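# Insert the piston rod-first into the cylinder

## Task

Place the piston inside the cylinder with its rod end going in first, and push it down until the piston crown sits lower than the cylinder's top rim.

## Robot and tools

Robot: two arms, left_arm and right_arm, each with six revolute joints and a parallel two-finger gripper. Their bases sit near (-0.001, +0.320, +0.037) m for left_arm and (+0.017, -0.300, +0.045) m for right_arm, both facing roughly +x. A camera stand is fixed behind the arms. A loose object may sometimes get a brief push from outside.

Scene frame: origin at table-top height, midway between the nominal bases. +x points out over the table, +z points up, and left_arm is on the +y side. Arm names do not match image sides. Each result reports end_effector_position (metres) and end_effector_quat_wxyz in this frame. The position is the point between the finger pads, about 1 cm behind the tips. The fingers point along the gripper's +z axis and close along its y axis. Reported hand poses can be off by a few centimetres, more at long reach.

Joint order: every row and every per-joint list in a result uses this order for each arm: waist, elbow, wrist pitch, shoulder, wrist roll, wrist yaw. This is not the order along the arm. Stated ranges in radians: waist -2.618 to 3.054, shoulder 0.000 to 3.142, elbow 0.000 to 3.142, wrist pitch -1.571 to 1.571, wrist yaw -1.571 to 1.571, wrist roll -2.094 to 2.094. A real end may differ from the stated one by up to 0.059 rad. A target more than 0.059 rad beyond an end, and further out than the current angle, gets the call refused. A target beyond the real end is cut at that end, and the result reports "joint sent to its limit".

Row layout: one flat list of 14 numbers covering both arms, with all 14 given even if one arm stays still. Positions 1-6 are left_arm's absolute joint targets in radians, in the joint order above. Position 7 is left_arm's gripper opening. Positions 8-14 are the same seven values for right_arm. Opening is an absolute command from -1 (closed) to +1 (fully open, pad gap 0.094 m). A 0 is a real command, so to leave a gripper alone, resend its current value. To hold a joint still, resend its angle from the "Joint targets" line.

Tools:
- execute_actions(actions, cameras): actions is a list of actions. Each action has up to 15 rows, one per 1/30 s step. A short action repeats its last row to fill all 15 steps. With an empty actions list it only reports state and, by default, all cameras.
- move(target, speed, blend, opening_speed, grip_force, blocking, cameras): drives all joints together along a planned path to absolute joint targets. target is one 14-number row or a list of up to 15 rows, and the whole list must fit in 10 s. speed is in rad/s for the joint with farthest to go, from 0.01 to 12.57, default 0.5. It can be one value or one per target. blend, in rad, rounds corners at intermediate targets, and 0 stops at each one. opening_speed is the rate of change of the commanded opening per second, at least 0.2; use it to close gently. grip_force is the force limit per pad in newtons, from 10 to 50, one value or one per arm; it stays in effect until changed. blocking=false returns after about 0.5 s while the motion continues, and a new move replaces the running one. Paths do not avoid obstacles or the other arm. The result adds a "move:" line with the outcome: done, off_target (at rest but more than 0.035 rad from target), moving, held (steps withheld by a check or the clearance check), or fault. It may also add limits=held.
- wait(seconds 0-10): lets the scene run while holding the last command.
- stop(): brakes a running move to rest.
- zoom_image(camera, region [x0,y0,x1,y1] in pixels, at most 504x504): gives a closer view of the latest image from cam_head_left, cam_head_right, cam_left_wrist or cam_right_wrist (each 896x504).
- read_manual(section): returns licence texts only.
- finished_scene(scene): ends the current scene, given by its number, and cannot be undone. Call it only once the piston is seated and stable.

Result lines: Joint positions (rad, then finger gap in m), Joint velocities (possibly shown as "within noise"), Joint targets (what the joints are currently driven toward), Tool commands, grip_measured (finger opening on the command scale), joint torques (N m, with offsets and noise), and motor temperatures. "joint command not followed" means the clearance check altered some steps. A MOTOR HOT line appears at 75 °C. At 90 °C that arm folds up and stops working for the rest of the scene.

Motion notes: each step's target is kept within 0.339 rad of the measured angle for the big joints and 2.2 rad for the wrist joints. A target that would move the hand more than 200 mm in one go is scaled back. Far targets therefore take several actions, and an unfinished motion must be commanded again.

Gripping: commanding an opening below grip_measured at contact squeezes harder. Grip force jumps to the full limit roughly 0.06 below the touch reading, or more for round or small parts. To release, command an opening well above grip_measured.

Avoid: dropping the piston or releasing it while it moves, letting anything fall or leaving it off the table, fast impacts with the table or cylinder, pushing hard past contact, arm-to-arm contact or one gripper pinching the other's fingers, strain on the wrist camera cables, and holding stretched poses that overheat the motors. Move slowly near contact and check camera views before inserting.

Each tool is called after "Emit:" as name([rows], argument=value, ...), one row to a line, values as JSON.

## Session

Emit:
execute_actions(actions=[], cameras=["all"])

Scene clock: 0.00 s.
left_arm: end_effector_position=(+0.4118, +0.3366, +0.1065) grip_measured=+1.000 end_effector_quat_wxyz=(+0.570, -0.068, +0.810, +0.117) | right_arm: end_effector_position=(+0.4404, -0.3018, +0.1298) grip_measured=+1.000 end_effector_quat_wxyz=(+0.579, +0.009, +0.815, -0.007)
Joint names: [waist, elbow, wrist pitch, shoulder, wrist roll, wrist yaw]
Joint positions: left_arm=[-0.121 0.424 0.988 1.767 -0.021 -0.389 0.094] | right_arm=[0.034 0.445 0.91 1.692 0.009 0.027 0.094]
Joint velocities: within noise
Joint torques (N m): no reading
Motor temperatures (°C): left_arm=[28 27 30 27 26 27 25] | right_arm=[29 29 29 28 28 29 28]
Heat: left arm: 30 °C; right arm: 29 °C.
Joint targets: left_arm=[-0.121 0.430 0.987 1.761 -0.023 -0.391] | right_arm=[0.034 0.452 0.910 1.685 0.009 0.028]
Tool commands: left_gripper/opening=+1.0 right_gripper/opening=+1.0
camera_calibration:
cam_left_wrist: T_world_to_cam=[[0.256411, -0.949809, -0.179211, 0.234667], [-0.836871, -0.125384, -0.532846, 0.449659], [0.483632, 0.286604, -0.827018, -0.0864949], [0, 0, 0, 1]] pos_world=[0.357967, 0.304059, 0.210121]
cam_right_wrist: T_world_to_cam=[[-0.00354405, -0.998819, -0.0484668, -0.29386], [-0.846659, 0.0287877, -0.531356, 0.458383], [0.532123, 0.0391517, -0.845761, 0.0109776], [0, 0, 0, 1]] pos_world=[0.381211, -0.307138, 0.238606]

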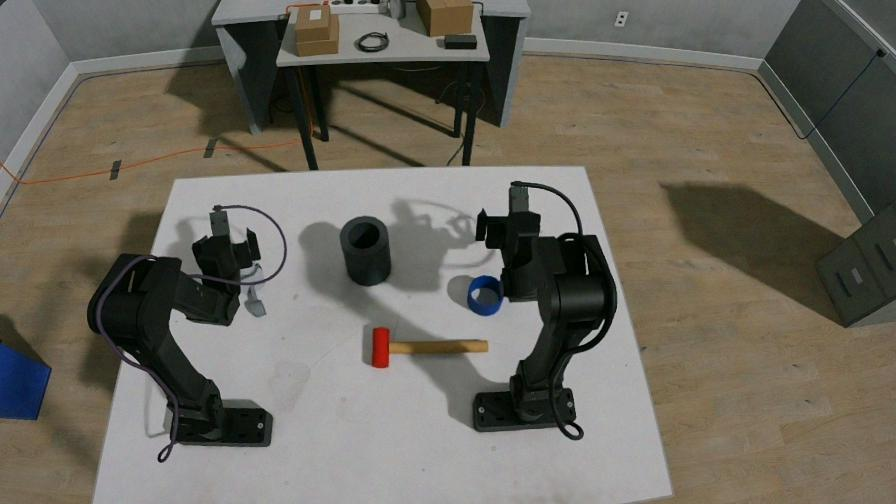

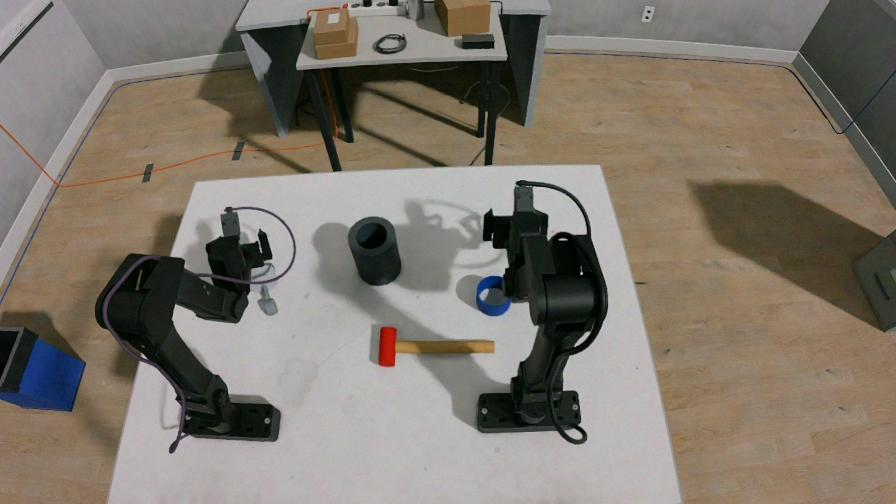

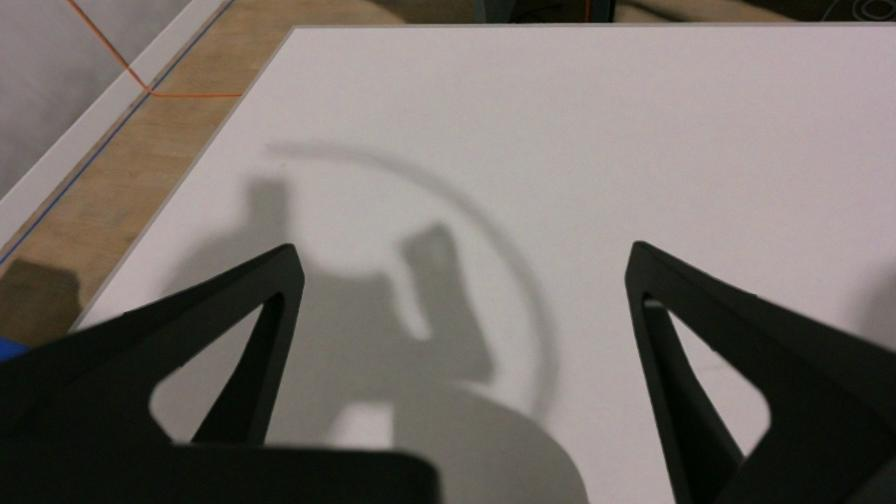

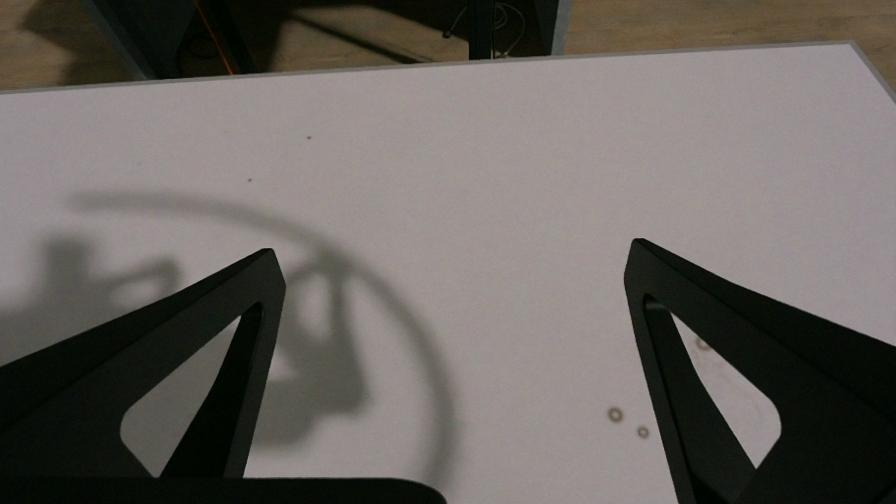

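Emit:
move(target=[-0.16, 0.759, -0.658, 1.009, 0, 0, 1.0, 0.16, 0.759, -0.658, 1.009, 0, 0, 1.0], speed=0.9, cameras=["cam_left_wrist", "cam_right_wrist"])

Scene clock: 5.70 s.
left_arm: end_effector_position=(+0.2793, +0.2781, +0.1669) grip_measured=+1.000 end_effector_quat_wxyz=(+0.313, +0.069, +0.947, -0.019) | right_arm: end_effector_position=(+0.2951, -0.2656, +0.1716) grip_measured=+1.000 end_effector_quat_wxyz=(+0.306, -0.057, +0.950, +0.016)
Joint names: [waist, elbow, wrist pitch, shoulder, wrist roll, wrist yaw]
Joint positions: left_arm=[-0.154 0.733 -0.643 1.023 -0.009 -0.015 0.094] | right_arm=[0.153 0.728 -0.654 1.022 0.003 0.007 0.094]
Joint torques (N m): left_arm=[-0.57 8.77 0.84 -2.39 0.11 0.12] | right_arm=[0.66 8.53 1.34 -3.33 -0.02 -0.09]
Heat: left arm: 31 °C; right arm: 30 °C.
Joint targets: left_arm=[-0.160 0.759 -0.658 1.009 0.000 0.000] | right_arm=[0.160 0.759 -0.658 1.009 0.000 0.000]
move: done
camera_calibration:
cam_left_wrist: T_world_to_cam=[[-0.166723, -0.983364, -0.0720948, 0.333433], [-0.98578, 0.16468, 0.0334544, 0.229999], [-0.0210253, 0.0766472, -0.996837, 0.271899], [0, 0, 0, 1]] pos_world=[0.288036, 0.26917, 0.287383]
cam_right_wrist: T_world_to_cam=[[0.10627, -0.99323, -0.0469021, -0.287364], [-0.992734, -0.108659, 0.0517037, 0.263106], [-0.05645, 0.0410667, -0.99756, 0.322471], [0, 0, 0, 1]] pos_world=[0.309936, -0.270073, 0.294603]
Images, in order (width x height): cam_left_wrist 896x504, cam_right_wrist 896x504.

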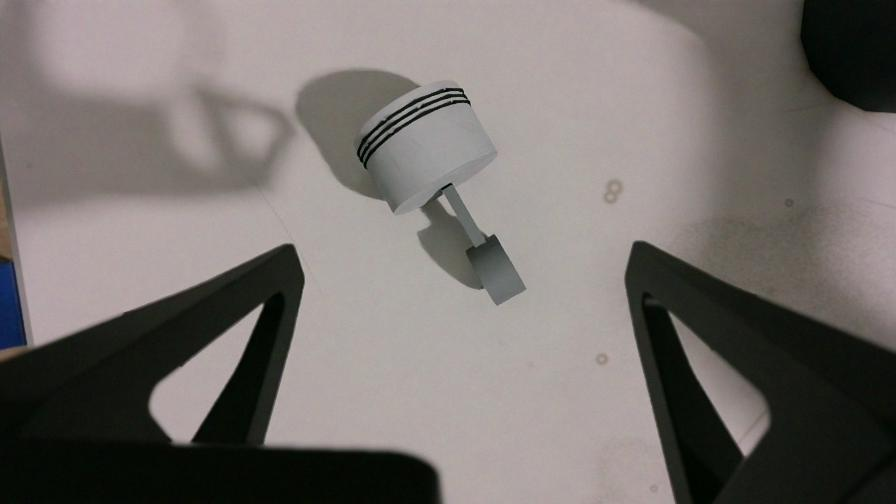

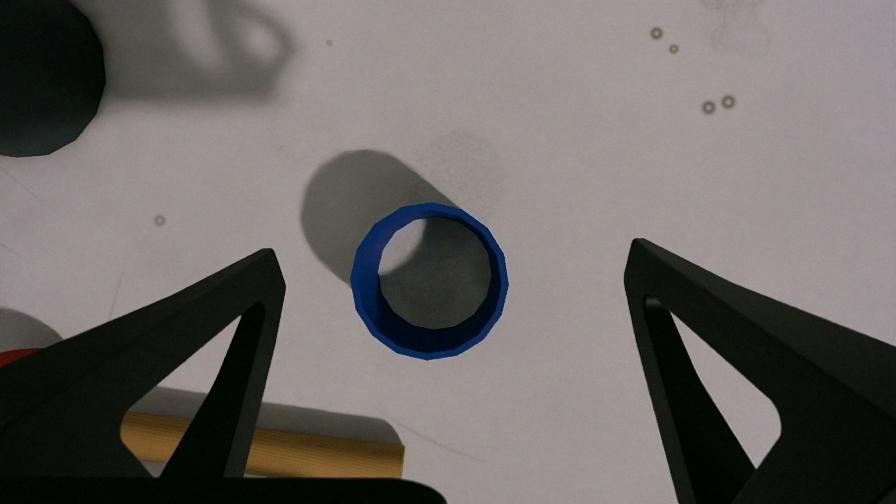

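Emit:
zoom_image(camera="cam_right_wrist", region=[340, 190, 520, 370])

Emit:
zoom_image(camera="cam_left_wrist", region=[330, 60, 550, 320])

Scaled by 2.800 from the camera's 896x504 image, which has a finer 1280x720 frame.

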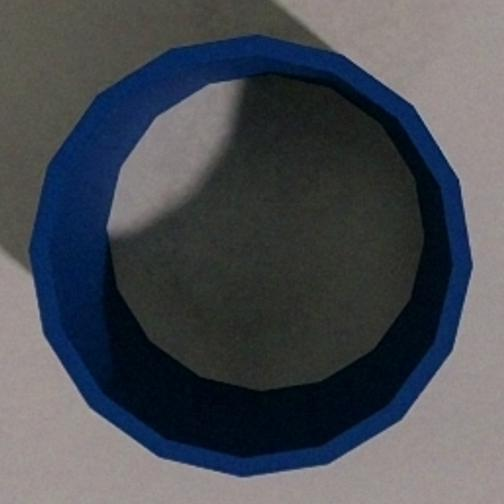

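Scaled by 1.938 from the camera's 896x504 image, which has a finer 1280x720 frame.

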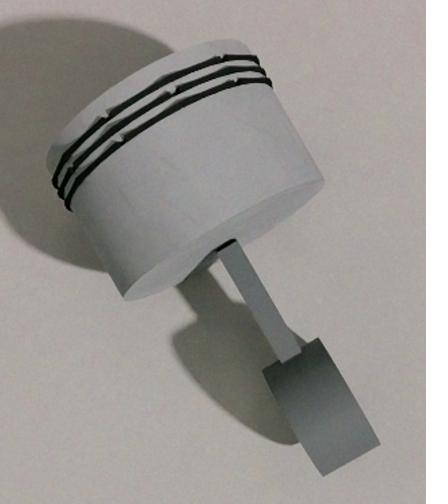

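Emit:
move(target=[-0.030, 1.707, -1.300, 2.092, -0.345, 0.044, 1.0, 0.208, 0.437, -0.347, 1.032, 0.04, 0, 1.0], speed=0.8, cameras=["cam_left_wrist", "cam_right_wrist"])

Scene clock: 21.90 s.
left_arm: end_effector_position=(+0.3677, +0.3001, +0.0977) grip_measured=+1.000 end_effector_quat_wxyz=(-0.058, -0.148, +0.987, -0.006) | right_arm: end_effector_position=(+0.2822, -0.2541, +0.1030) grip_measured=+1.000 end_effector_quat_wxyz=(+0.308, -0.065, +0.949, +0.029)
Joint names: [waist, elbow, wrist pitch, shoulder, wrist roll, wrist yaw]
Joint positions: left_arm=[-0.034 1.682 -1.285 2.079 -0.336 0.033 0.094] | right_arm=[0.201 0.449 -0.361 1.03 0.034 0.006 0.094]
Joint torques (N m): left_arm=[0.32 7.54 -0.27 -8.49 -0.1 0.12] | right_arm=[0.65 5.01 1.51 -1.59 0.05 -0.08]
Heat: left arm: 32 °C; right arm: 30 °C.
Joint targets: left_arm=[-0.030 1.707 -1.300 2.092 -0.345 0.044] | right_arm=[0.208 0.437 -0.347 1.032 0.040 0.000]
move: done
camera_calibration:
cam_left_wrist: T_world_to_cam=[[0.232582, -0.971861, -0.0373149, 0.211281], [-0.679615, -0.189849, 0.708577, 0.243652], [-0.695722, -0.139443, -0.704646, 0.487481], [0, 0, 0, 1]] pos_world=[0.455601, 0.319568, 0.178739]
cam_right_wrist: T_world_to_cam=[[0.1299, -0.98934, -0.0658196, -0.281501], [-0.990088, -0.133, 0.0451254, 0.248856], [-0.0533983, 0.0593055, -0.996811, 0.25665], [0, 0, 0, 1]] pos_world=[0.296661, -0.260623, 0.226073]
Images, in order (width x height): cam_left_wrist 896x504, cam_right_wrist 896x504.

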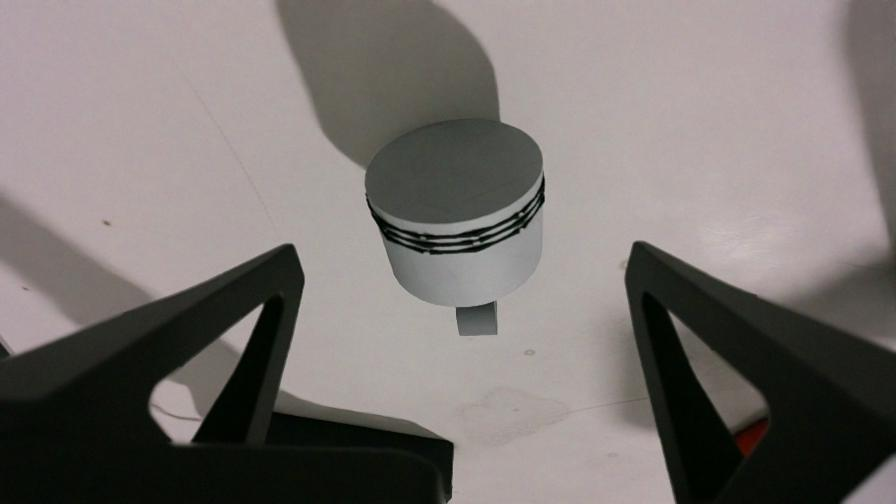

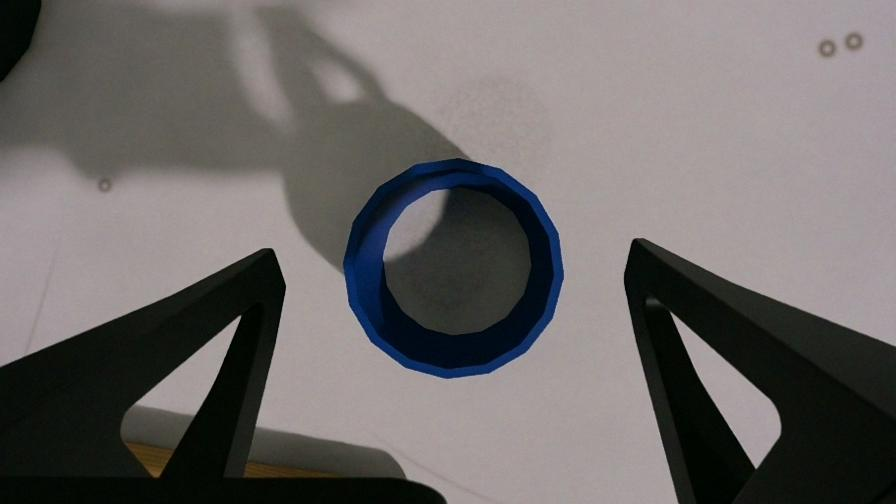

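Emit:
zoom_image(camera="cam_left_wrist", region=[340, 100, 580, 350])

Emit:
move(target=[-0.030, 1.707, -1.300, 2.092, -0.345, 0.044, 1.0, 0.208, 0.245, 0.084, 1.272, 0.045, 0, 1.0], speed=0.35, cameras=["cam_right_wrist"])

Scaled by 2.016 from the camera's 896x504 image, which has a finer 1280x720 frame.

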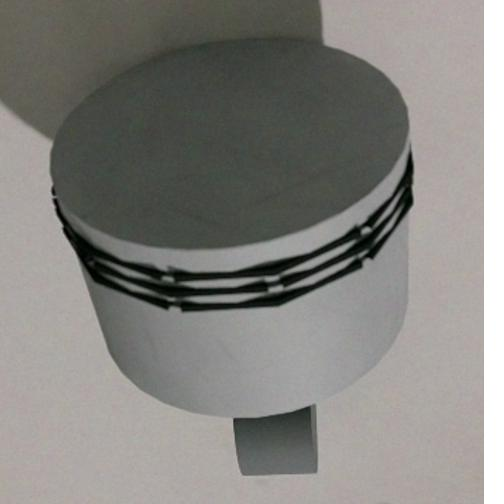

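Scene clock: 25.97 s.
left_arm: end_effector_position=(+0.3676, +0.3001, +0.0977) grip_measured=+1.000 end_effector_quat_wxyz=(-0.058, -0.148, +0.987, -0.006) | right_arm: end_effector_position=(+0.2823, -0.2540, +0.0370) grip_measured=+1.000 end_effector_quat_wxyz=(+0.308, -0.062, +0.949, +0.030)
Joint names: [waist, elbow, wrist pitch, shoulder, wrist roll, wrist yaw]
Joint positions: left_arm=[-0.034 1.682 -1.286 2.079 -0.336 0.033 0.094] | right_arm=[0.201 0.256 0.07 1.267 0.04 0.006 0.094]
Joint torques (N m): left_arm=[0.34 7.54 -0.27 -8.47 -0.08 0.12] | right_arm=[0.75 4.01 1.53 -2.28 0.05 -0.07]
Heat: left arm: 31 °C; right arm: 30 °C.
Joint targets: left_arm=[-0.030 1.707 -1.300 2.092 -0.345 0.044] | right_arm=[0.208 0.245 0.084 1.272 0.045 0.000]
move: done
camera_calibration:
cam_right_wrist: T_world_to_cam=[[0.125193, -0.989681, -0.0697053, -0.284349], [-0.990652, -0.128534, 0.0456823, 0.253122], [-0.0541704, 0.0633346, -0.996521, 0.192017], [0, 0, 0, 1]] pos_world=[0.296756, -0.261041, 0.159966]
Images, in order (width x height): cam_right_wrist 896x504.

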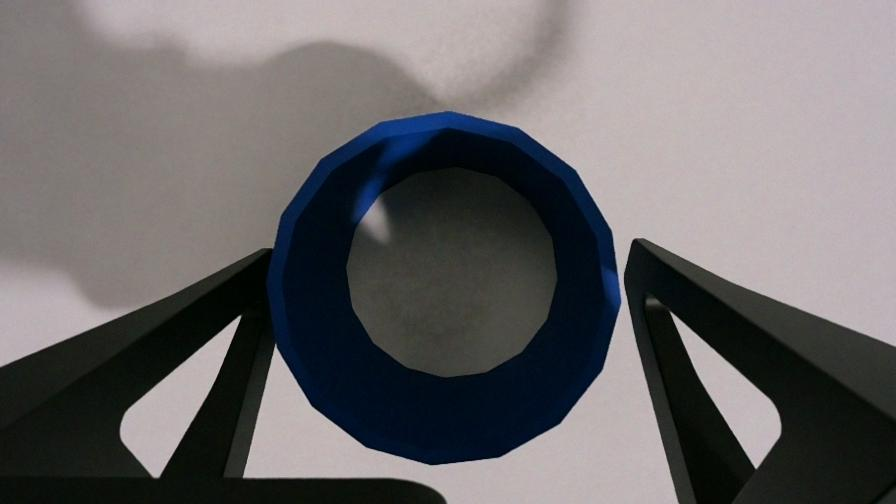

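Emit:
move([
  [-0.030, 1.707, -1.300, 2.092, -0.345, 0.044, 1.0, 0.208, 0.245, 0.084, 1.272, 0.045, 0, 0.5],
  [0.011, 1.802, -1.388, 2.352, -0.318, 0.137, 1.0, 0.208, 0.835, -0.745, 0.973, 0.045, 0, 0.5],
  [0.011, 1.802, -1.388, 2.352, -0.318, 0.137, 1.0, 0.50, 1.225, -0.605, 1.503, 0.045, 0, 0.5],
  [0.011, 1.802, -1.388, 2.352, -0.318, 0.137, 1.0, 0.735, 1.535, -0.640, 1.781, 0.045, 0, 0.5],
  [0.011, 1.802, -1.388, 2.352, -0.318, 0.137, 1.0, 0.7385, 1.434, -0.560, 1.785, 0.045, 0, 0.5],
], speed=[0.2, 0.5, 0.6, 0.6, 0.3], blend=[0, 0.05, 0.1, 0.03, 0], opening_speed=0.4, grip_force=[50, 40], cameras=["cam_left_wrist", "cam_right_wrist"])

Scene clock: 42.13 s.
left_arm: end_effector_position=(+0.3534, +0.2982, +0.0364) grip_measured=+1.000 end_effector_quat_wxyz=(-0.184, -0.172, +0.967, -0.031) | right_arm: end_effector_position=(+0.3743, +0.0104, +0.1944) grip_measured=+0.736 end_effector_quat_wxyz=(+0.289, -0.314, +0.897, +0.115)
Joint names: [waist, elbow, wrist pitch, shoulder, wrist roll, wrist yaw]
Joint positions: left_arm=[0.006 1.776 -1.373 2.328 -0.329 0.124 0.094] | right_arm=[0.741 1.438 -0.598 1.779 0.04 -0.003 0.082]
Joint torques (N m): left_arm=[0.49 7.04 -0.67 -8.94 0.11 0.19] | right_arm=[-0.13 5.74 1.82 -8.72 0.05 0.03]
Heat: left arm: 31 °C; right arm: 31 °C.
Joint targets: left_arm=[0.011 1.802 -1.388 2.352 -0.318 0.137] | right_arm=[0.739 1.434 -0.560 1.785 0.045 0.000]
grip_force (N): 50, 40
move: off_target (right_arm); right_arm: the wrist pitch is farthest, 0.038 rad from its target
camera_calibration:
cam_left_wrist: T_world_to_cam=[[0.278051, -0.96043, -0.0161873, 0.190108], [-0.477494, -0.152821, 0.865243, 0.188801], [-0.833479, -0.232852, -0.501092, 0.503179], [0, 0, 0, 1]] pos_world=[0.456681, 0.328604, 0.0918572]
cam_right_wrist: T_world_to_cam=[[0.619175, -0.781483, -0.0768558, -0.208953], [-0.781024, -0.623028, 0.0428702, 0.298308], [-0.0813856, 0.0334821, -0.99612, 0.34745], [0, 0, 0, 1]] pos_world=[0.390642, 0.0109274, 0.317254]
Images, in order (width x height): cam_left_wrist 896x504, cam_right_wrist 896x504.

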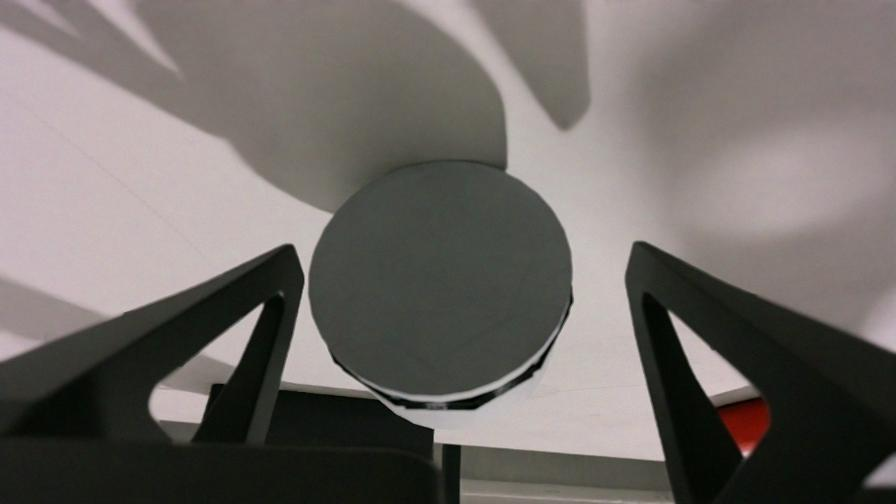

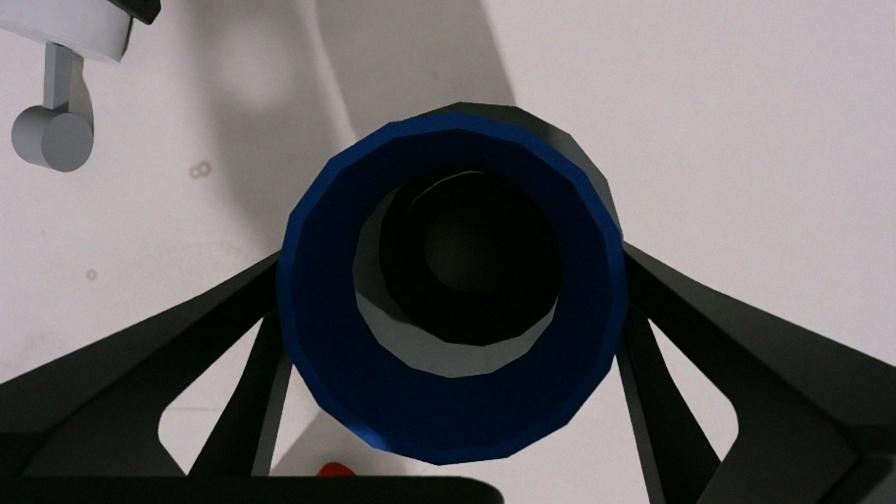

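Emit:
move([
  [0.021, 1.802, -1.388, 2.352, -0.318, 0.137, 1.0, 0.7385, 1.434, -0.560, 1.785, 0.045, 0, 0.5],
  [0.021, 1.802, -1.388, 2.352, -0.318, 0.137, 0.35, 0.7385, 1.434, -0.560, 1.785, 0.045, 0, 0.5],
], speed=0.2, opening_speed=0.5, cameras=["cam_left_wrist", "cam_right_wrist"])

Emit:
zoom_image(camera="cam_right_wrist", region=[270, 90, 640, 460])

Scene clock: 45.90 s.
left_arm: end_effector_position=(+0.3534, +0.3018, +0.0364) grip_measured=+0.430 end_effector_quat_wxyz=(-0.184, -0.176, +0.967, -0.033) | right_arm: end_effector_position=(+0.3744, +0.0104, +0.1944) grip_measured=+0.736 end_effector_quat_wxyz=(+0.289, -0.314, +0.897, +0.115)
Joint names: [waist, elbow, wrist pitch, shoulder, wrist roll, wrist yaw]
Joint positions: left_arm=[0.016 1.776 -1.374 2.328 -0.328 0.124 0.067] | right_arm=[0.741 1.438 -0.598 1.779 0.04 -0.003 0.082]
Joint torques (N m): left_arm=[0.44 7.04 -0.67 -8.95 0.11 0.19] | right_arm=[-0.1 5.82 1.81 -8.58 0.03 0.02]
Heat: left arm: 31 °C; right arm: 31 °C.
Joint targets: left_arm=[0.021 1.802 -1.388 2.352 -0.318 0.137] | right_arm=[0.739 1.434 -0.560 1.785 0.045 0.000]
grip_force (N): 50, 40
move: off_target (right_arm); right_arm: the wrist pitch is farthest, 0.038 rad from its target
camera_calibration:
cam_left_wrist: T_world_to_cam=[[0.287375, -0.957688, -0.0158184, 0.189458], [-0.475398, -0.156952, 0.865658, 0.189809], [-0.831512, -0.241248, -0.500387, 0.505951], [0, 0, 0, 1]] pos_world=[0.456494, 0.333293, 0.0918588]
cam_right_wrist: T_world_to_cam=[[0.619201, -0.781465, -0.0768275, -0.208965], [-0.781034, -0.62304, 0.0425105, 0.298421], [-0.081087, 0.0336824, -0.996138, 0.347437], [0, 0, 0, 1]] pos_world=[0.390641, 0.0109267, 0.317354]
Images, in order (width x height): cam_left_wrist 896x504, cam_right_wrist 896x504.

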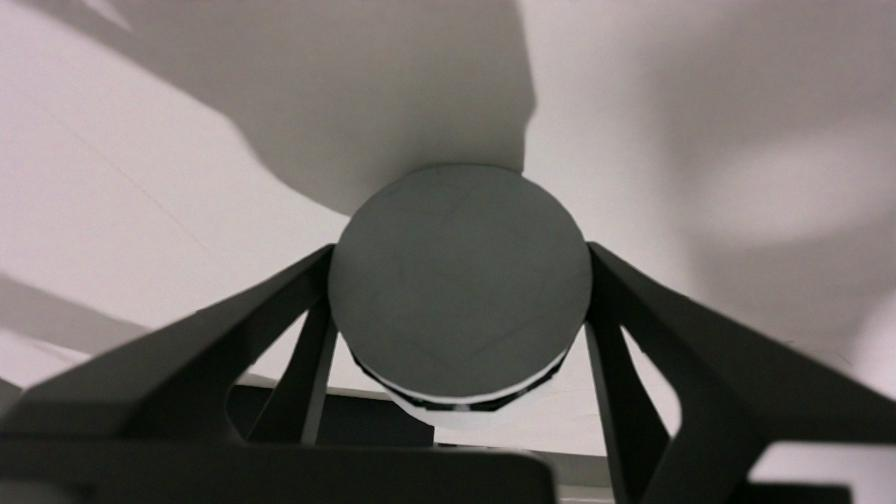

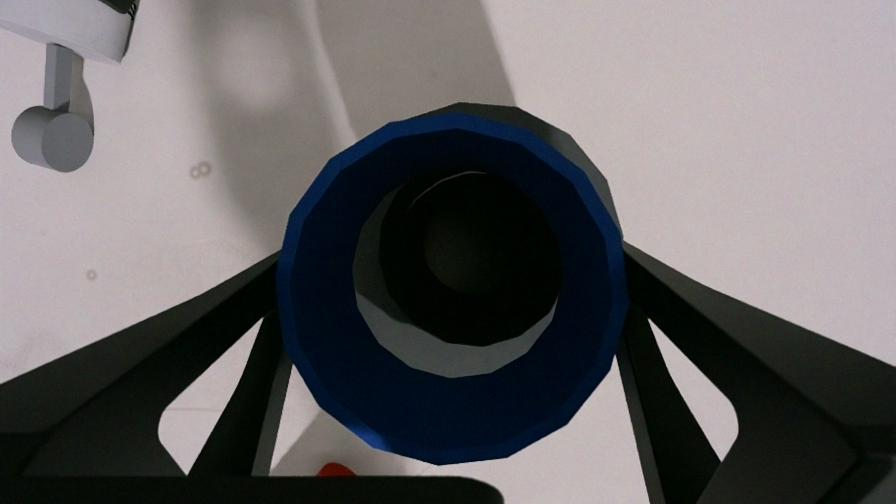

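Scaled by 1.362 from the camera's 896x504 image, which has a finer 1280x720 frame.

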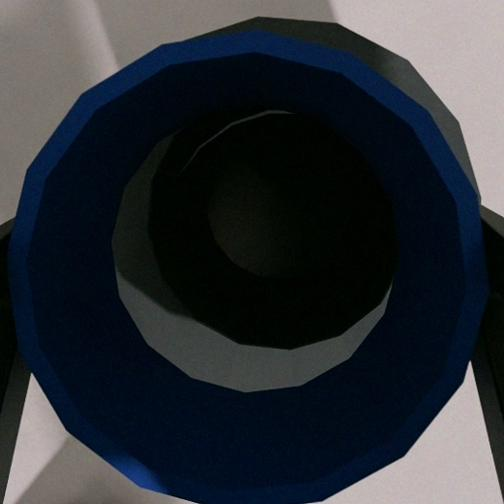

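Emit:
move([
  [0.020, 1.690, -1.190, 1.960, -0.335, 0.10, 0.35, 0.7257, 1.408, -0.512, 1.8125, 0.045, 0, 0.5],
  [-0.060, 1.650, -0.865, 1.585, -0.10, 0.03, 0.35, 0.7257, 1.408, -0.512, 1.8125, 0.045, 0, 0.5],
  [-0.100, 1.070, -0.015, 1.295, -0.015, 0.01, 0.35, 0.7257, 1.408, -0.512, 1.8125, 0.045, 0, 0.5],
], speed=[0.3, 0.6, 0.7], blend=[0.05, 0.1, 0], cameras=["cam_left_wrist", "cam_right_wrist", "cam_head_left"])

Emit:
zoom_image(camera="cam_right_wrist", region=[320, 130, 590, 400])

Scene clock: 55.00 s.
left_arm: end_effector_position=(+0.4407, +0.2724, +0.2991) grip_measured=+0.428 end_effector_quat_wxyz=(+0.546, +0.038, +0.836, -0.043) | right_arm: end_effector_position=(+0.3808, +0.0106, +0.1808) grip_measured=+0.736 end_effector_quat_wxyz=(+0.289, -0.310, +0.898, +0.114)
Joint names: [waist, elbow, wrist pitch, shoulder, wrist roll, wrist yaw]
Joint positions: left_arm=[-0.094 1.059 -0.118 1.353 -0.024 0.021 0.067] | right_arm=[0.732 1.416 -0.55 1.805 0.04 -0.003 0.082]
Joint torques (N m): left_arm=[-0.55 8.02 2.38 -8.99 0.09 -0.14] | right_arm=[-0.64 5.5 1.8 -8.66 0.06 0.03]
Heat: left arm: 32 °C; right arm: 32 °C.
Joint targets: left_arm=[-0.100 1.070 -0.015 1.295 -0.015 0.010] | right_arm=[0.726 1.408 -0.512 1.812 0.045 0.000]
grip_force (N): 50, 40
move: off_target (left_arm, right_arm); left_arm: the wrist pitch is farthest, 0.103 rad from its target; right_arm: the wrist pitch is farthest, 0.038 rad from its target
camera_calibration:
cam_left_wrist: T_world_to_cam=[[-0.0981737, -0.994397, -0.0391893, 0.327288], [-0.877207, 0.105067, -0.468476, 0.504084], [0.469969, -0.0116149, -0.882607, 0.181132], [0, 0, 0, 1]] pos_world=[0.389191, 0.274595, 0.408846]
cam_right_wrist: T_world_to_cam=[[0.612633, -0.786624, -0.0768291, -0.211303], [-0.786199, -0.616487, 0.0428465, 0.306005], [-0.0810682, 0.0341537, -0.996123, 0.334296], [0, 0, 0, 1]] pos_world=[0.397133, 0.0110137, 0.303654]
Images, in order (width x height): cam_head_left 896x504, cam_left_wrist 896x504, cam_right_wrist 896x504.

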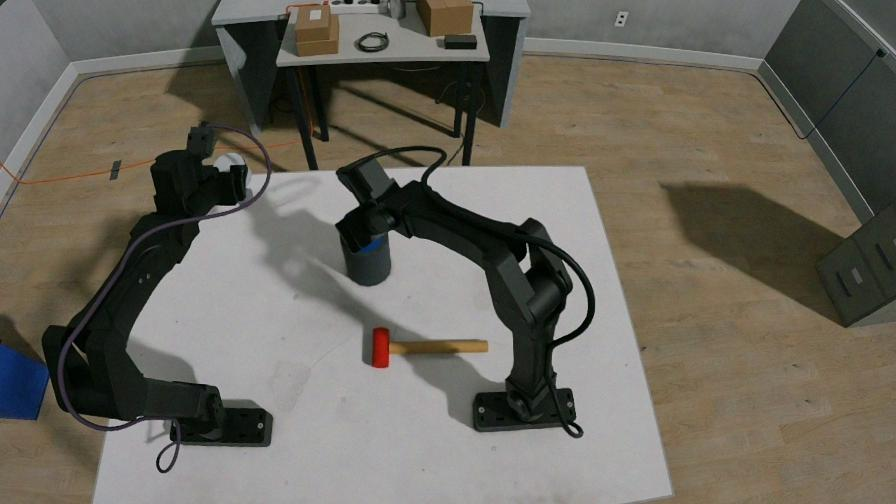

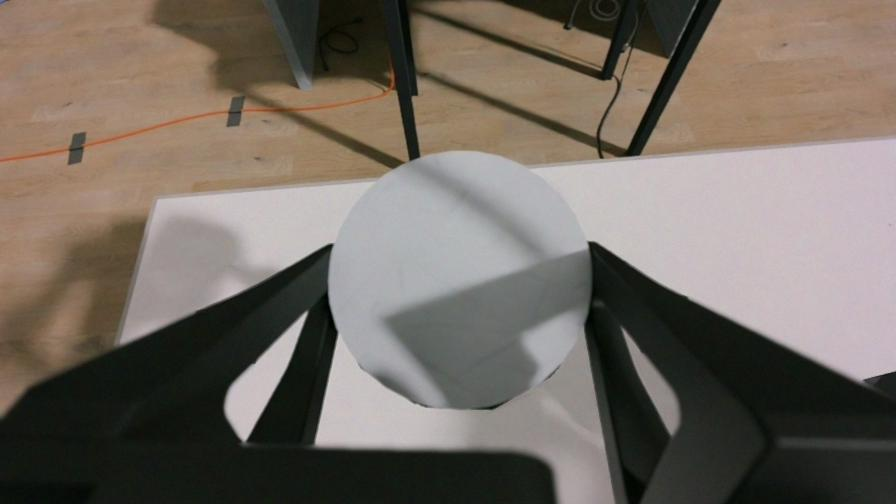

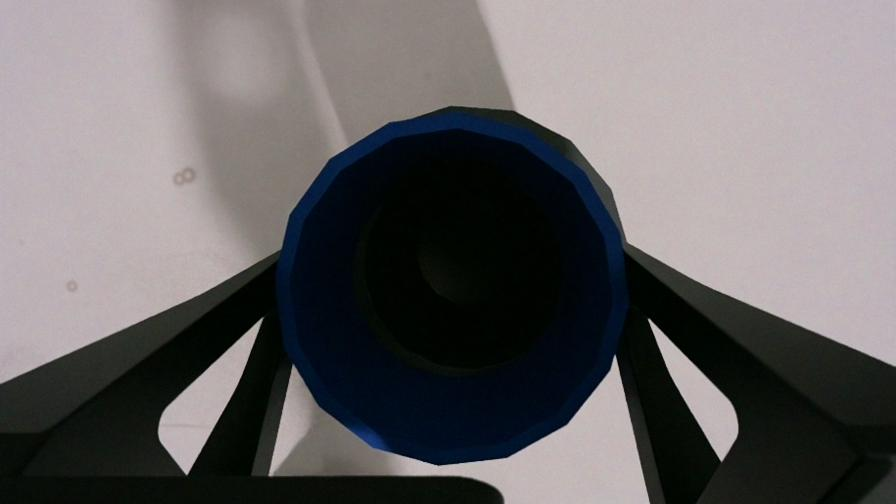

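Scaled by 1.867 from the camera's 896x504 image, which has a finer 1280x720 frame.

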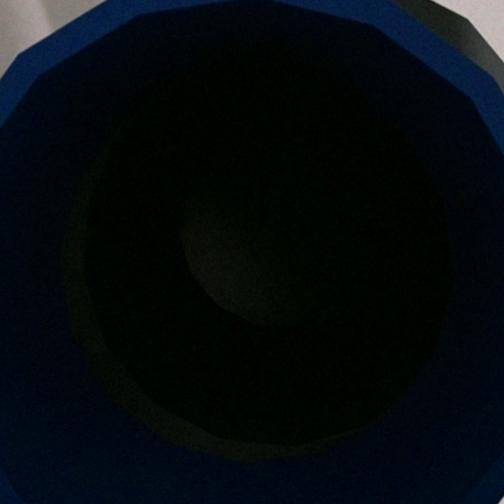

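Emit:
move(target=[-0.100, 1.070, -0.015, 1.295, -0.015, 0.010, 0.35, 0.7213, 1.391, -0.4905, 1.818, 0.045, 0, 0.5], speed=0.15, cameras=["cam_right_wrist"])

Emit:
zoom_image(camera="cam_right_wrist", region=[320, 130, 590, 400])

Scene clock: 57.07 s.
left_arm: end_effector_position=(+0.4407, +0.2724, +0.2992) grip_measured=+0.428 end_effector_quat_wxyz=(+0.546, +0.038, +0.836, -0.043) | right_arm: end_effector_position=(+0.3832, +0.0103, +0.1788) grip_measured=+0.736 end_effector_quat_wxyz=(+0.294, -0.308, +0.897, +0.116)
Joint names: [waist, elbow, wrist pitch, shoulder, wrist roll, wrist yaw]
Joint positions: left_arm=[-0.094 1.059 -0.117 1.353 -0.023 0.021 0.067] | right_arm=[0.728 1.401 -0.524 1.805 0.04 -0.003 0.082]
Joint torques (N m): left_arm=[-0.55 8.01 2.38 -8.99 0.09 -0.14] | right_arm=[-0.59 5.35 1.78 -8.24 0.06 0.01]
Heat: left arm: 33 °C; right arm: 32 °C.
Joint targets: left_arm=[-0.100 1.070 -0.015 1.295 -0.015 0.010] | right_arm=[0.721 1.391 -0.491 1.818 0.045 0.000]
grip_force (N): 50, 40
move: off_target (left_arm); left_arm: the wrist pitch is farthest, 0.102 rad from its target
camera_calibration:
cam_right_wrist: T_world_to_cam=[[0.610267, -0.788411, -0.0773399, -0.212132], [-0.788865, -0.613741, 0.0318368, 0.310755], [-0.0725672, 0.0415818, -0.996496, 0.329313], [0, 0, 0, 1]] pos_world=[0.398499, 0.00978209, 0.30186]
Images, in order (width x height): cam_right_wrist 896x504.

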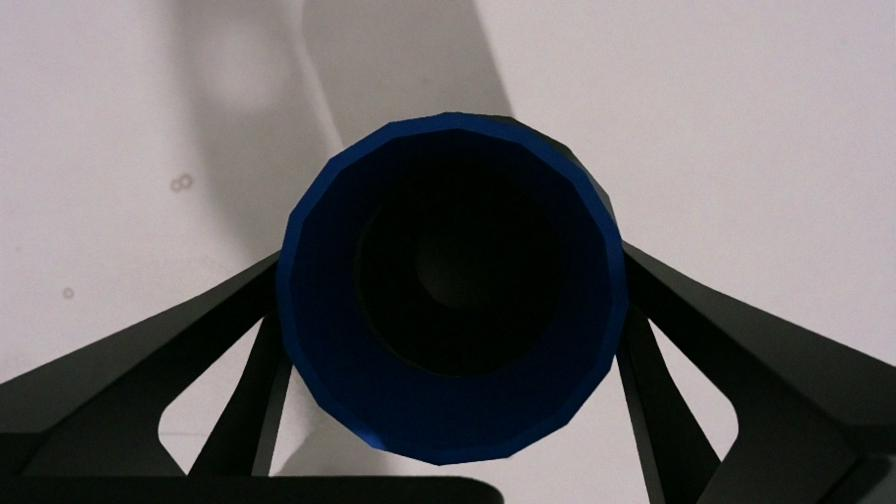

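Scaled by 1.867 from the camera's 896x504 image, which has a finer 1280x720 frame.

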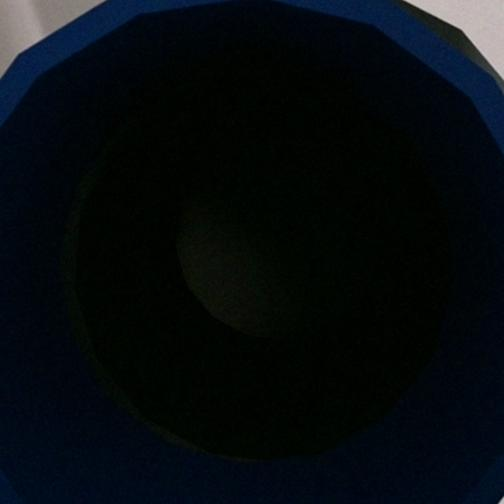

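Emit:
move(target=[-0.100, 1.070, -0.015, 1.295, -0.015, 0.010, 0.35, 0.7190, 1.387, -0.4905, 1.827, 0.045, 0, 0.5], speed=0.1, cameras=["cam_right_wrist"])

Emit:
zoom_image(camera="cam_right_wrist", region=[320, 130, 590, 400])

Scene clock: 59.00 s.
left_arm: end_effector_position=(+0.4407, +0.2724, +0.2992) grip_measured=+0.428 end_effector_quat_wxyz=(+0.546, +0.038, +0.836, -0.043) | right_arm: end_effector_position=(+0.3853, +0.0114, +0.1785) grip_measured=+0.736 end_effector_quat_wxyz=(+0.297, -0.307, +0.897, +0.117)
Joint names: [waist, elbow, wrist pitch, shoulder, wrist roll, wrist yaw]
Joint positions: left_arm=[-0.094 1.059 -0.117 1.353 -0.023 0.021 0.067] | right_arm=[0.727 1.401 -0.513 1.809 0.04 -0.003 0.082]
Joint torques (N m): left_arm=[-0.55 8.01 2.37 -9.01 0.1 -0.14] | right_arm=[-0.76 5.09 1.66 -7.82 0.07 0.02]
Heat: left arm: 34 °C; right arm: 32 °C.
Joint targets: left_arm=[-0.100 1.070 -0.015 1.295 -0.015 0.010] | right_arm=[0.719 1.387 -0.491 1.827 0.045 0.000]
grip_force (N): 50, 40
move: off_target (left_arm); left_arm: the wrist pitch is farthest, 0.102 rad from its target
camera_calibration:
cam_right_wrist: T_world_to_cam=[[0.609785, -0.788755, -0.077633, -0.212386], [-0.789707, -0.612977, 0.024955, 0.31463], [-0.0672706, 0.0460901, -0.99667, 0.327092], [0, 0, 0, 1]] pos_world=[0.399979, 0.0102645, 0.301663]
Images, in order (width x height): cam_right_wrist 896x504.

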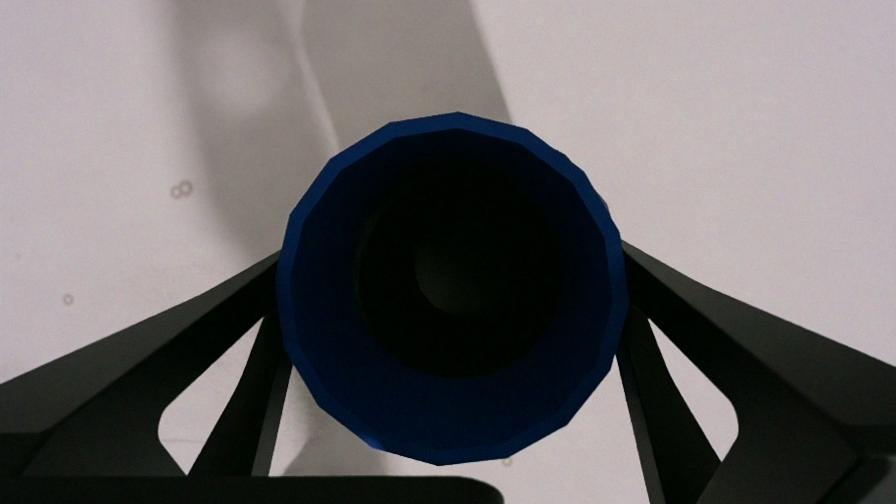

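Scaled by 1.867 from the camera's 896x504 image, which has a finer 1280x720 frame.

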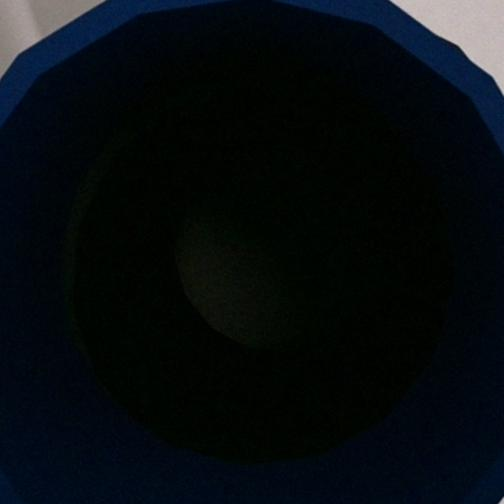

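Emit:
move(target=[-0.100, 1.070, -0.015, 1.295, -0.015, 0.010, 0.35, 0.7148, 1.387, -0.4985, 1.828, 0.045, 0, 0.5], speed=0.1, cameras=["cam_right_wrist"])

Emit:
zoom_image(camera="cam_right_wrist", region=[320, 130, 590, 400])

Scene clock: 62.00 s.
left_arm: end_effector_position=(+0.4407, +0.2724, +0.2992) grip_measured=+0.428 end_effector_quat_wxyz=(+0.546, +0.038, +0.836, -0.043) | right_arm: end_effector_position=(+0.3862, +0.0104, +0.1786) grip_measured=+0.736 end_effector_quat_wxyz=(+0.298, -0.306, +0.897, +0.116)
Joint names: [waist, elbow, wrist pitch, shoulder, wrist roll, wrist yaw]
Joint positions: left_arm=[-0.094 1.059 -0.117 1.353 -0.023 0.021 0.067] | right_arm=[0.724 1.401 -0.513 1.809 0.04 -0.003 0.082]
Joint torques (N m): left_arm=[-0.55 8.02 2.37 -9.01 0.09 -0.14] | right_arm=[-0.91 5.11 1.56 -7.61 0.07 0.02]
Motor temperatures (°C): left_arm=[28 30 35 31 26 27 26] | right_arm=[29 30 32 29 28 29 28]
Heat: left arm: 35 °C; right arm: 32 °C.
Joint targets: left_arm=[-0.100 1.070 -0.015 1.295 -0.015 0.010] | right_arm=[0.715 1.387 -0.498 1.828 0.045 0.000]
grip_force (N): 50, 40
move: off_target (left_arm); left_arm: the wrist pitch is farthest, 0.102 rad from its target
camera_calibration:
cam_right_wrist: T_world_to_cam=[[0.60766, -0.790392, -0.0776532, -0.212844], [-0.791377, -0.610834, 0.0245852, 0.31548], [-0.0668651, 0.0465135, -0.996677, 0.327135], [0, 0, 0, 1]] pos_world=[0.400874, 0.00925932, 0.301763]
Images, in order (width x height): cam_right_wrist 896x504.

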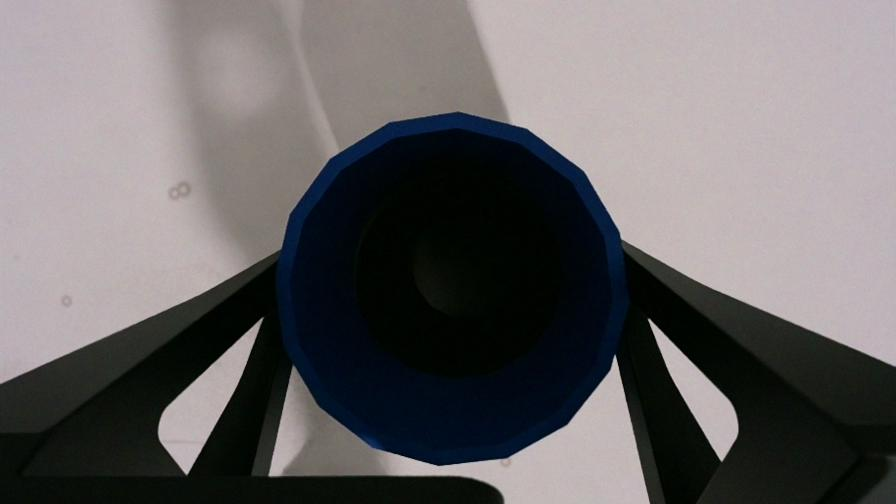

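Scaled by 1.867 from the camera's 896x504 image, which has a finer 1280x720 frame.

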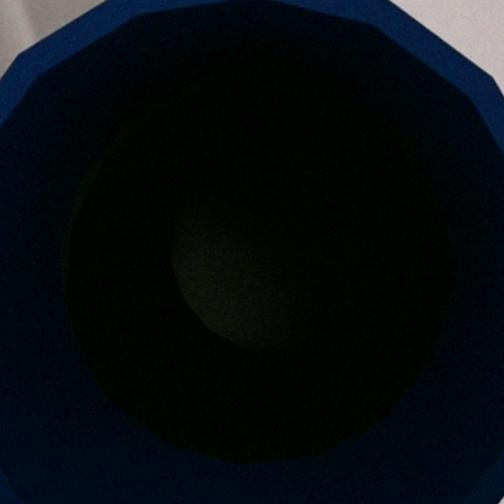

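Emit:
move([
  [-0.100, 1.070, -0.015, 1.295, -0.015, 0.010, 0.35, 0.7125, 1.387, -0.4985, 1.828, 0.045, 0, 0.5],
  [-0.100, 1.070, -0.015, 1.295, -0.015, 0.010, 0.35, 0.7125, 1.387, -0.4985, 1.828, 0.045, 0, 1.0],
  [-0.100, 1.070, -0.015, 1.295, -0.015, 0.010, 0.35, 0.7125, 1.760, -0.850, 1.828, 0.045, 0, 1.0],
  [-0.100, 1.070, -0.015, 1.295, -0.015, 0.010, 0.35, 0.55, 0.114, 1.270, 1.297, 0.04, 0, 1.0],
  [-0.682, 1.270, 0.019, 1.482, -0.015, 0.010, 0.35, 0.55, 0.114, 1.270, 1.297, 0.04, 0, 1.0],
], speed=[0.1, 0.1, 0.5, 1.2, 0.5], blend=[0, 0, 0.05, 0.1, 0], opening_speed=0.35, cameras=["cam_left_wrist", "cam_right_wrist"])

Scene clock: 72.27 s.
left_arm: end_effector_position=(+0.3701, +0.0080, +0.3210) grip_measured=+0.428 end_effector_quat_wxyz=(+0.531, +0.276, +0.775, -0.206) | right_arm: end_effector_position=(+0.3186, -0.1226, +0.2297) grip_measured=+0.998 end_effector_quat_wxyz=(+0.699, -0.166, +0.664, +0.206)
Joint names: [waist, elbow, wrist pitch, shoulder, wrist roll, wrist yaw]
Joint positions: left_arm=[-0.688 1.211 -0.083 1.488 -0.022 0.016 0.067] | right_arm=[0.556 0.125 1.252 1.314 0.041 -0.003 0.094]
Joint torques (N m): left_arm=[0.57 11.85 2.39 -6.26 0.08 -0.07] | right_arm=[-0.64 3.71 2.19 -4.37 0 0.01]
Heat: left arm: 39 °C; right arm: 32 °C.
Joint targets: left_arm=[-0.682 1.270 0.019 1.482 -0.015 0.010] | right_arm=[0.550 0.114 1.270 1.297 0.040 0.000]
grip_force (N): 50, 40
move: off_target (left_arm); left_arm: the wrist pitch is farthest, 0.102 rad from its target
camera_calibration:
cam_left_wrist: T_world_to_cam=[[-0.633103, -0.772901, -0.0424846, 0.255527], [-0.64954, 0.560306, -0.513959, 0.406952], [0.421044, -0.297794, -0.856762, 0.242559], [0, 0, 0, 1]] pos_world=[0.323979, 0.0417112, 0.427828]
cam_right_wrist: T_world_to_cam=[[0.538354, -0.839111, -0.0779011, -0.256687], [-0.51581, -0.255002, -0.817872, 0.328825], [0.66642, 0.480487, -0.570103, 0.101261], [0, 0, 0, 1]] pos_world=[0.240317, -0.180192, 0.306669]
Images, in order (width x height): cam_left_wrist 896x504, cam_right_wrist 896x504.

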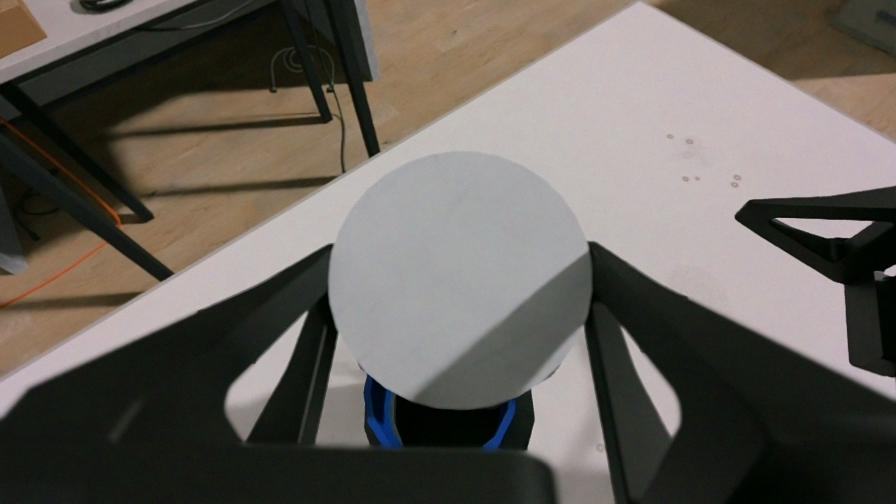

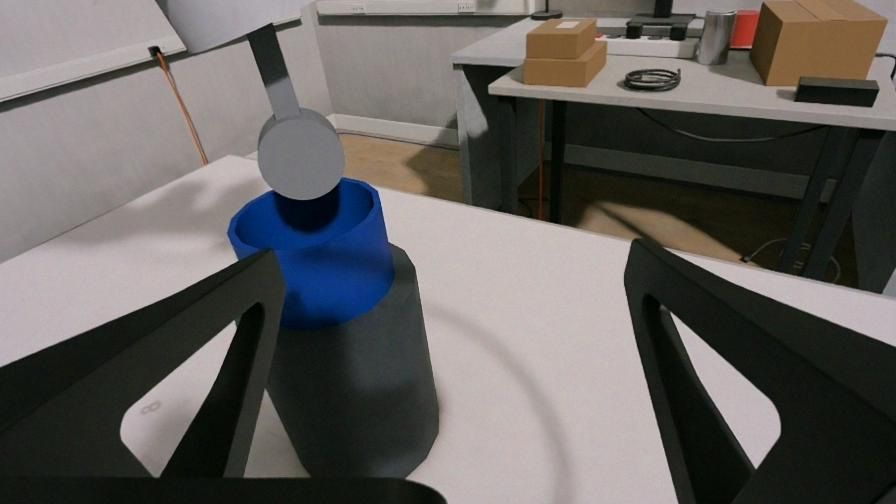

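Emit:
zoom_image(camera="cam_left_wrist", region=[320, 340, 600, 460])

Emit:
zoom_image(camera="cam_right_wrist", region=[200, 90, 460, 350])

Scaled by 1.800 from the camera's 896x504 image, which has a finer 1280x720 frame.

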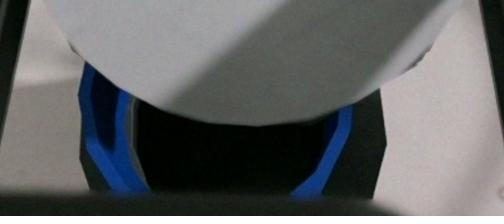

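Scaled by 1.938 from the camera's 896x504 image, which has a finer 1280x720 frame.

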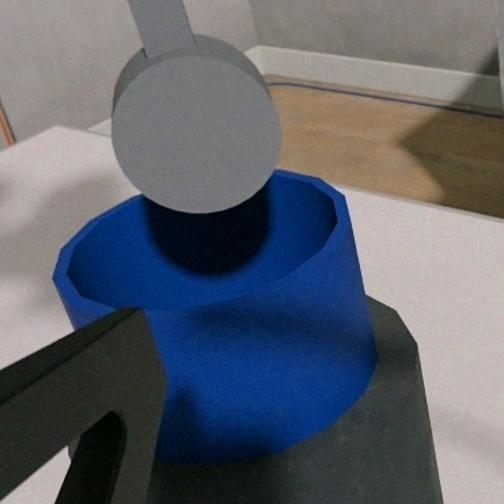

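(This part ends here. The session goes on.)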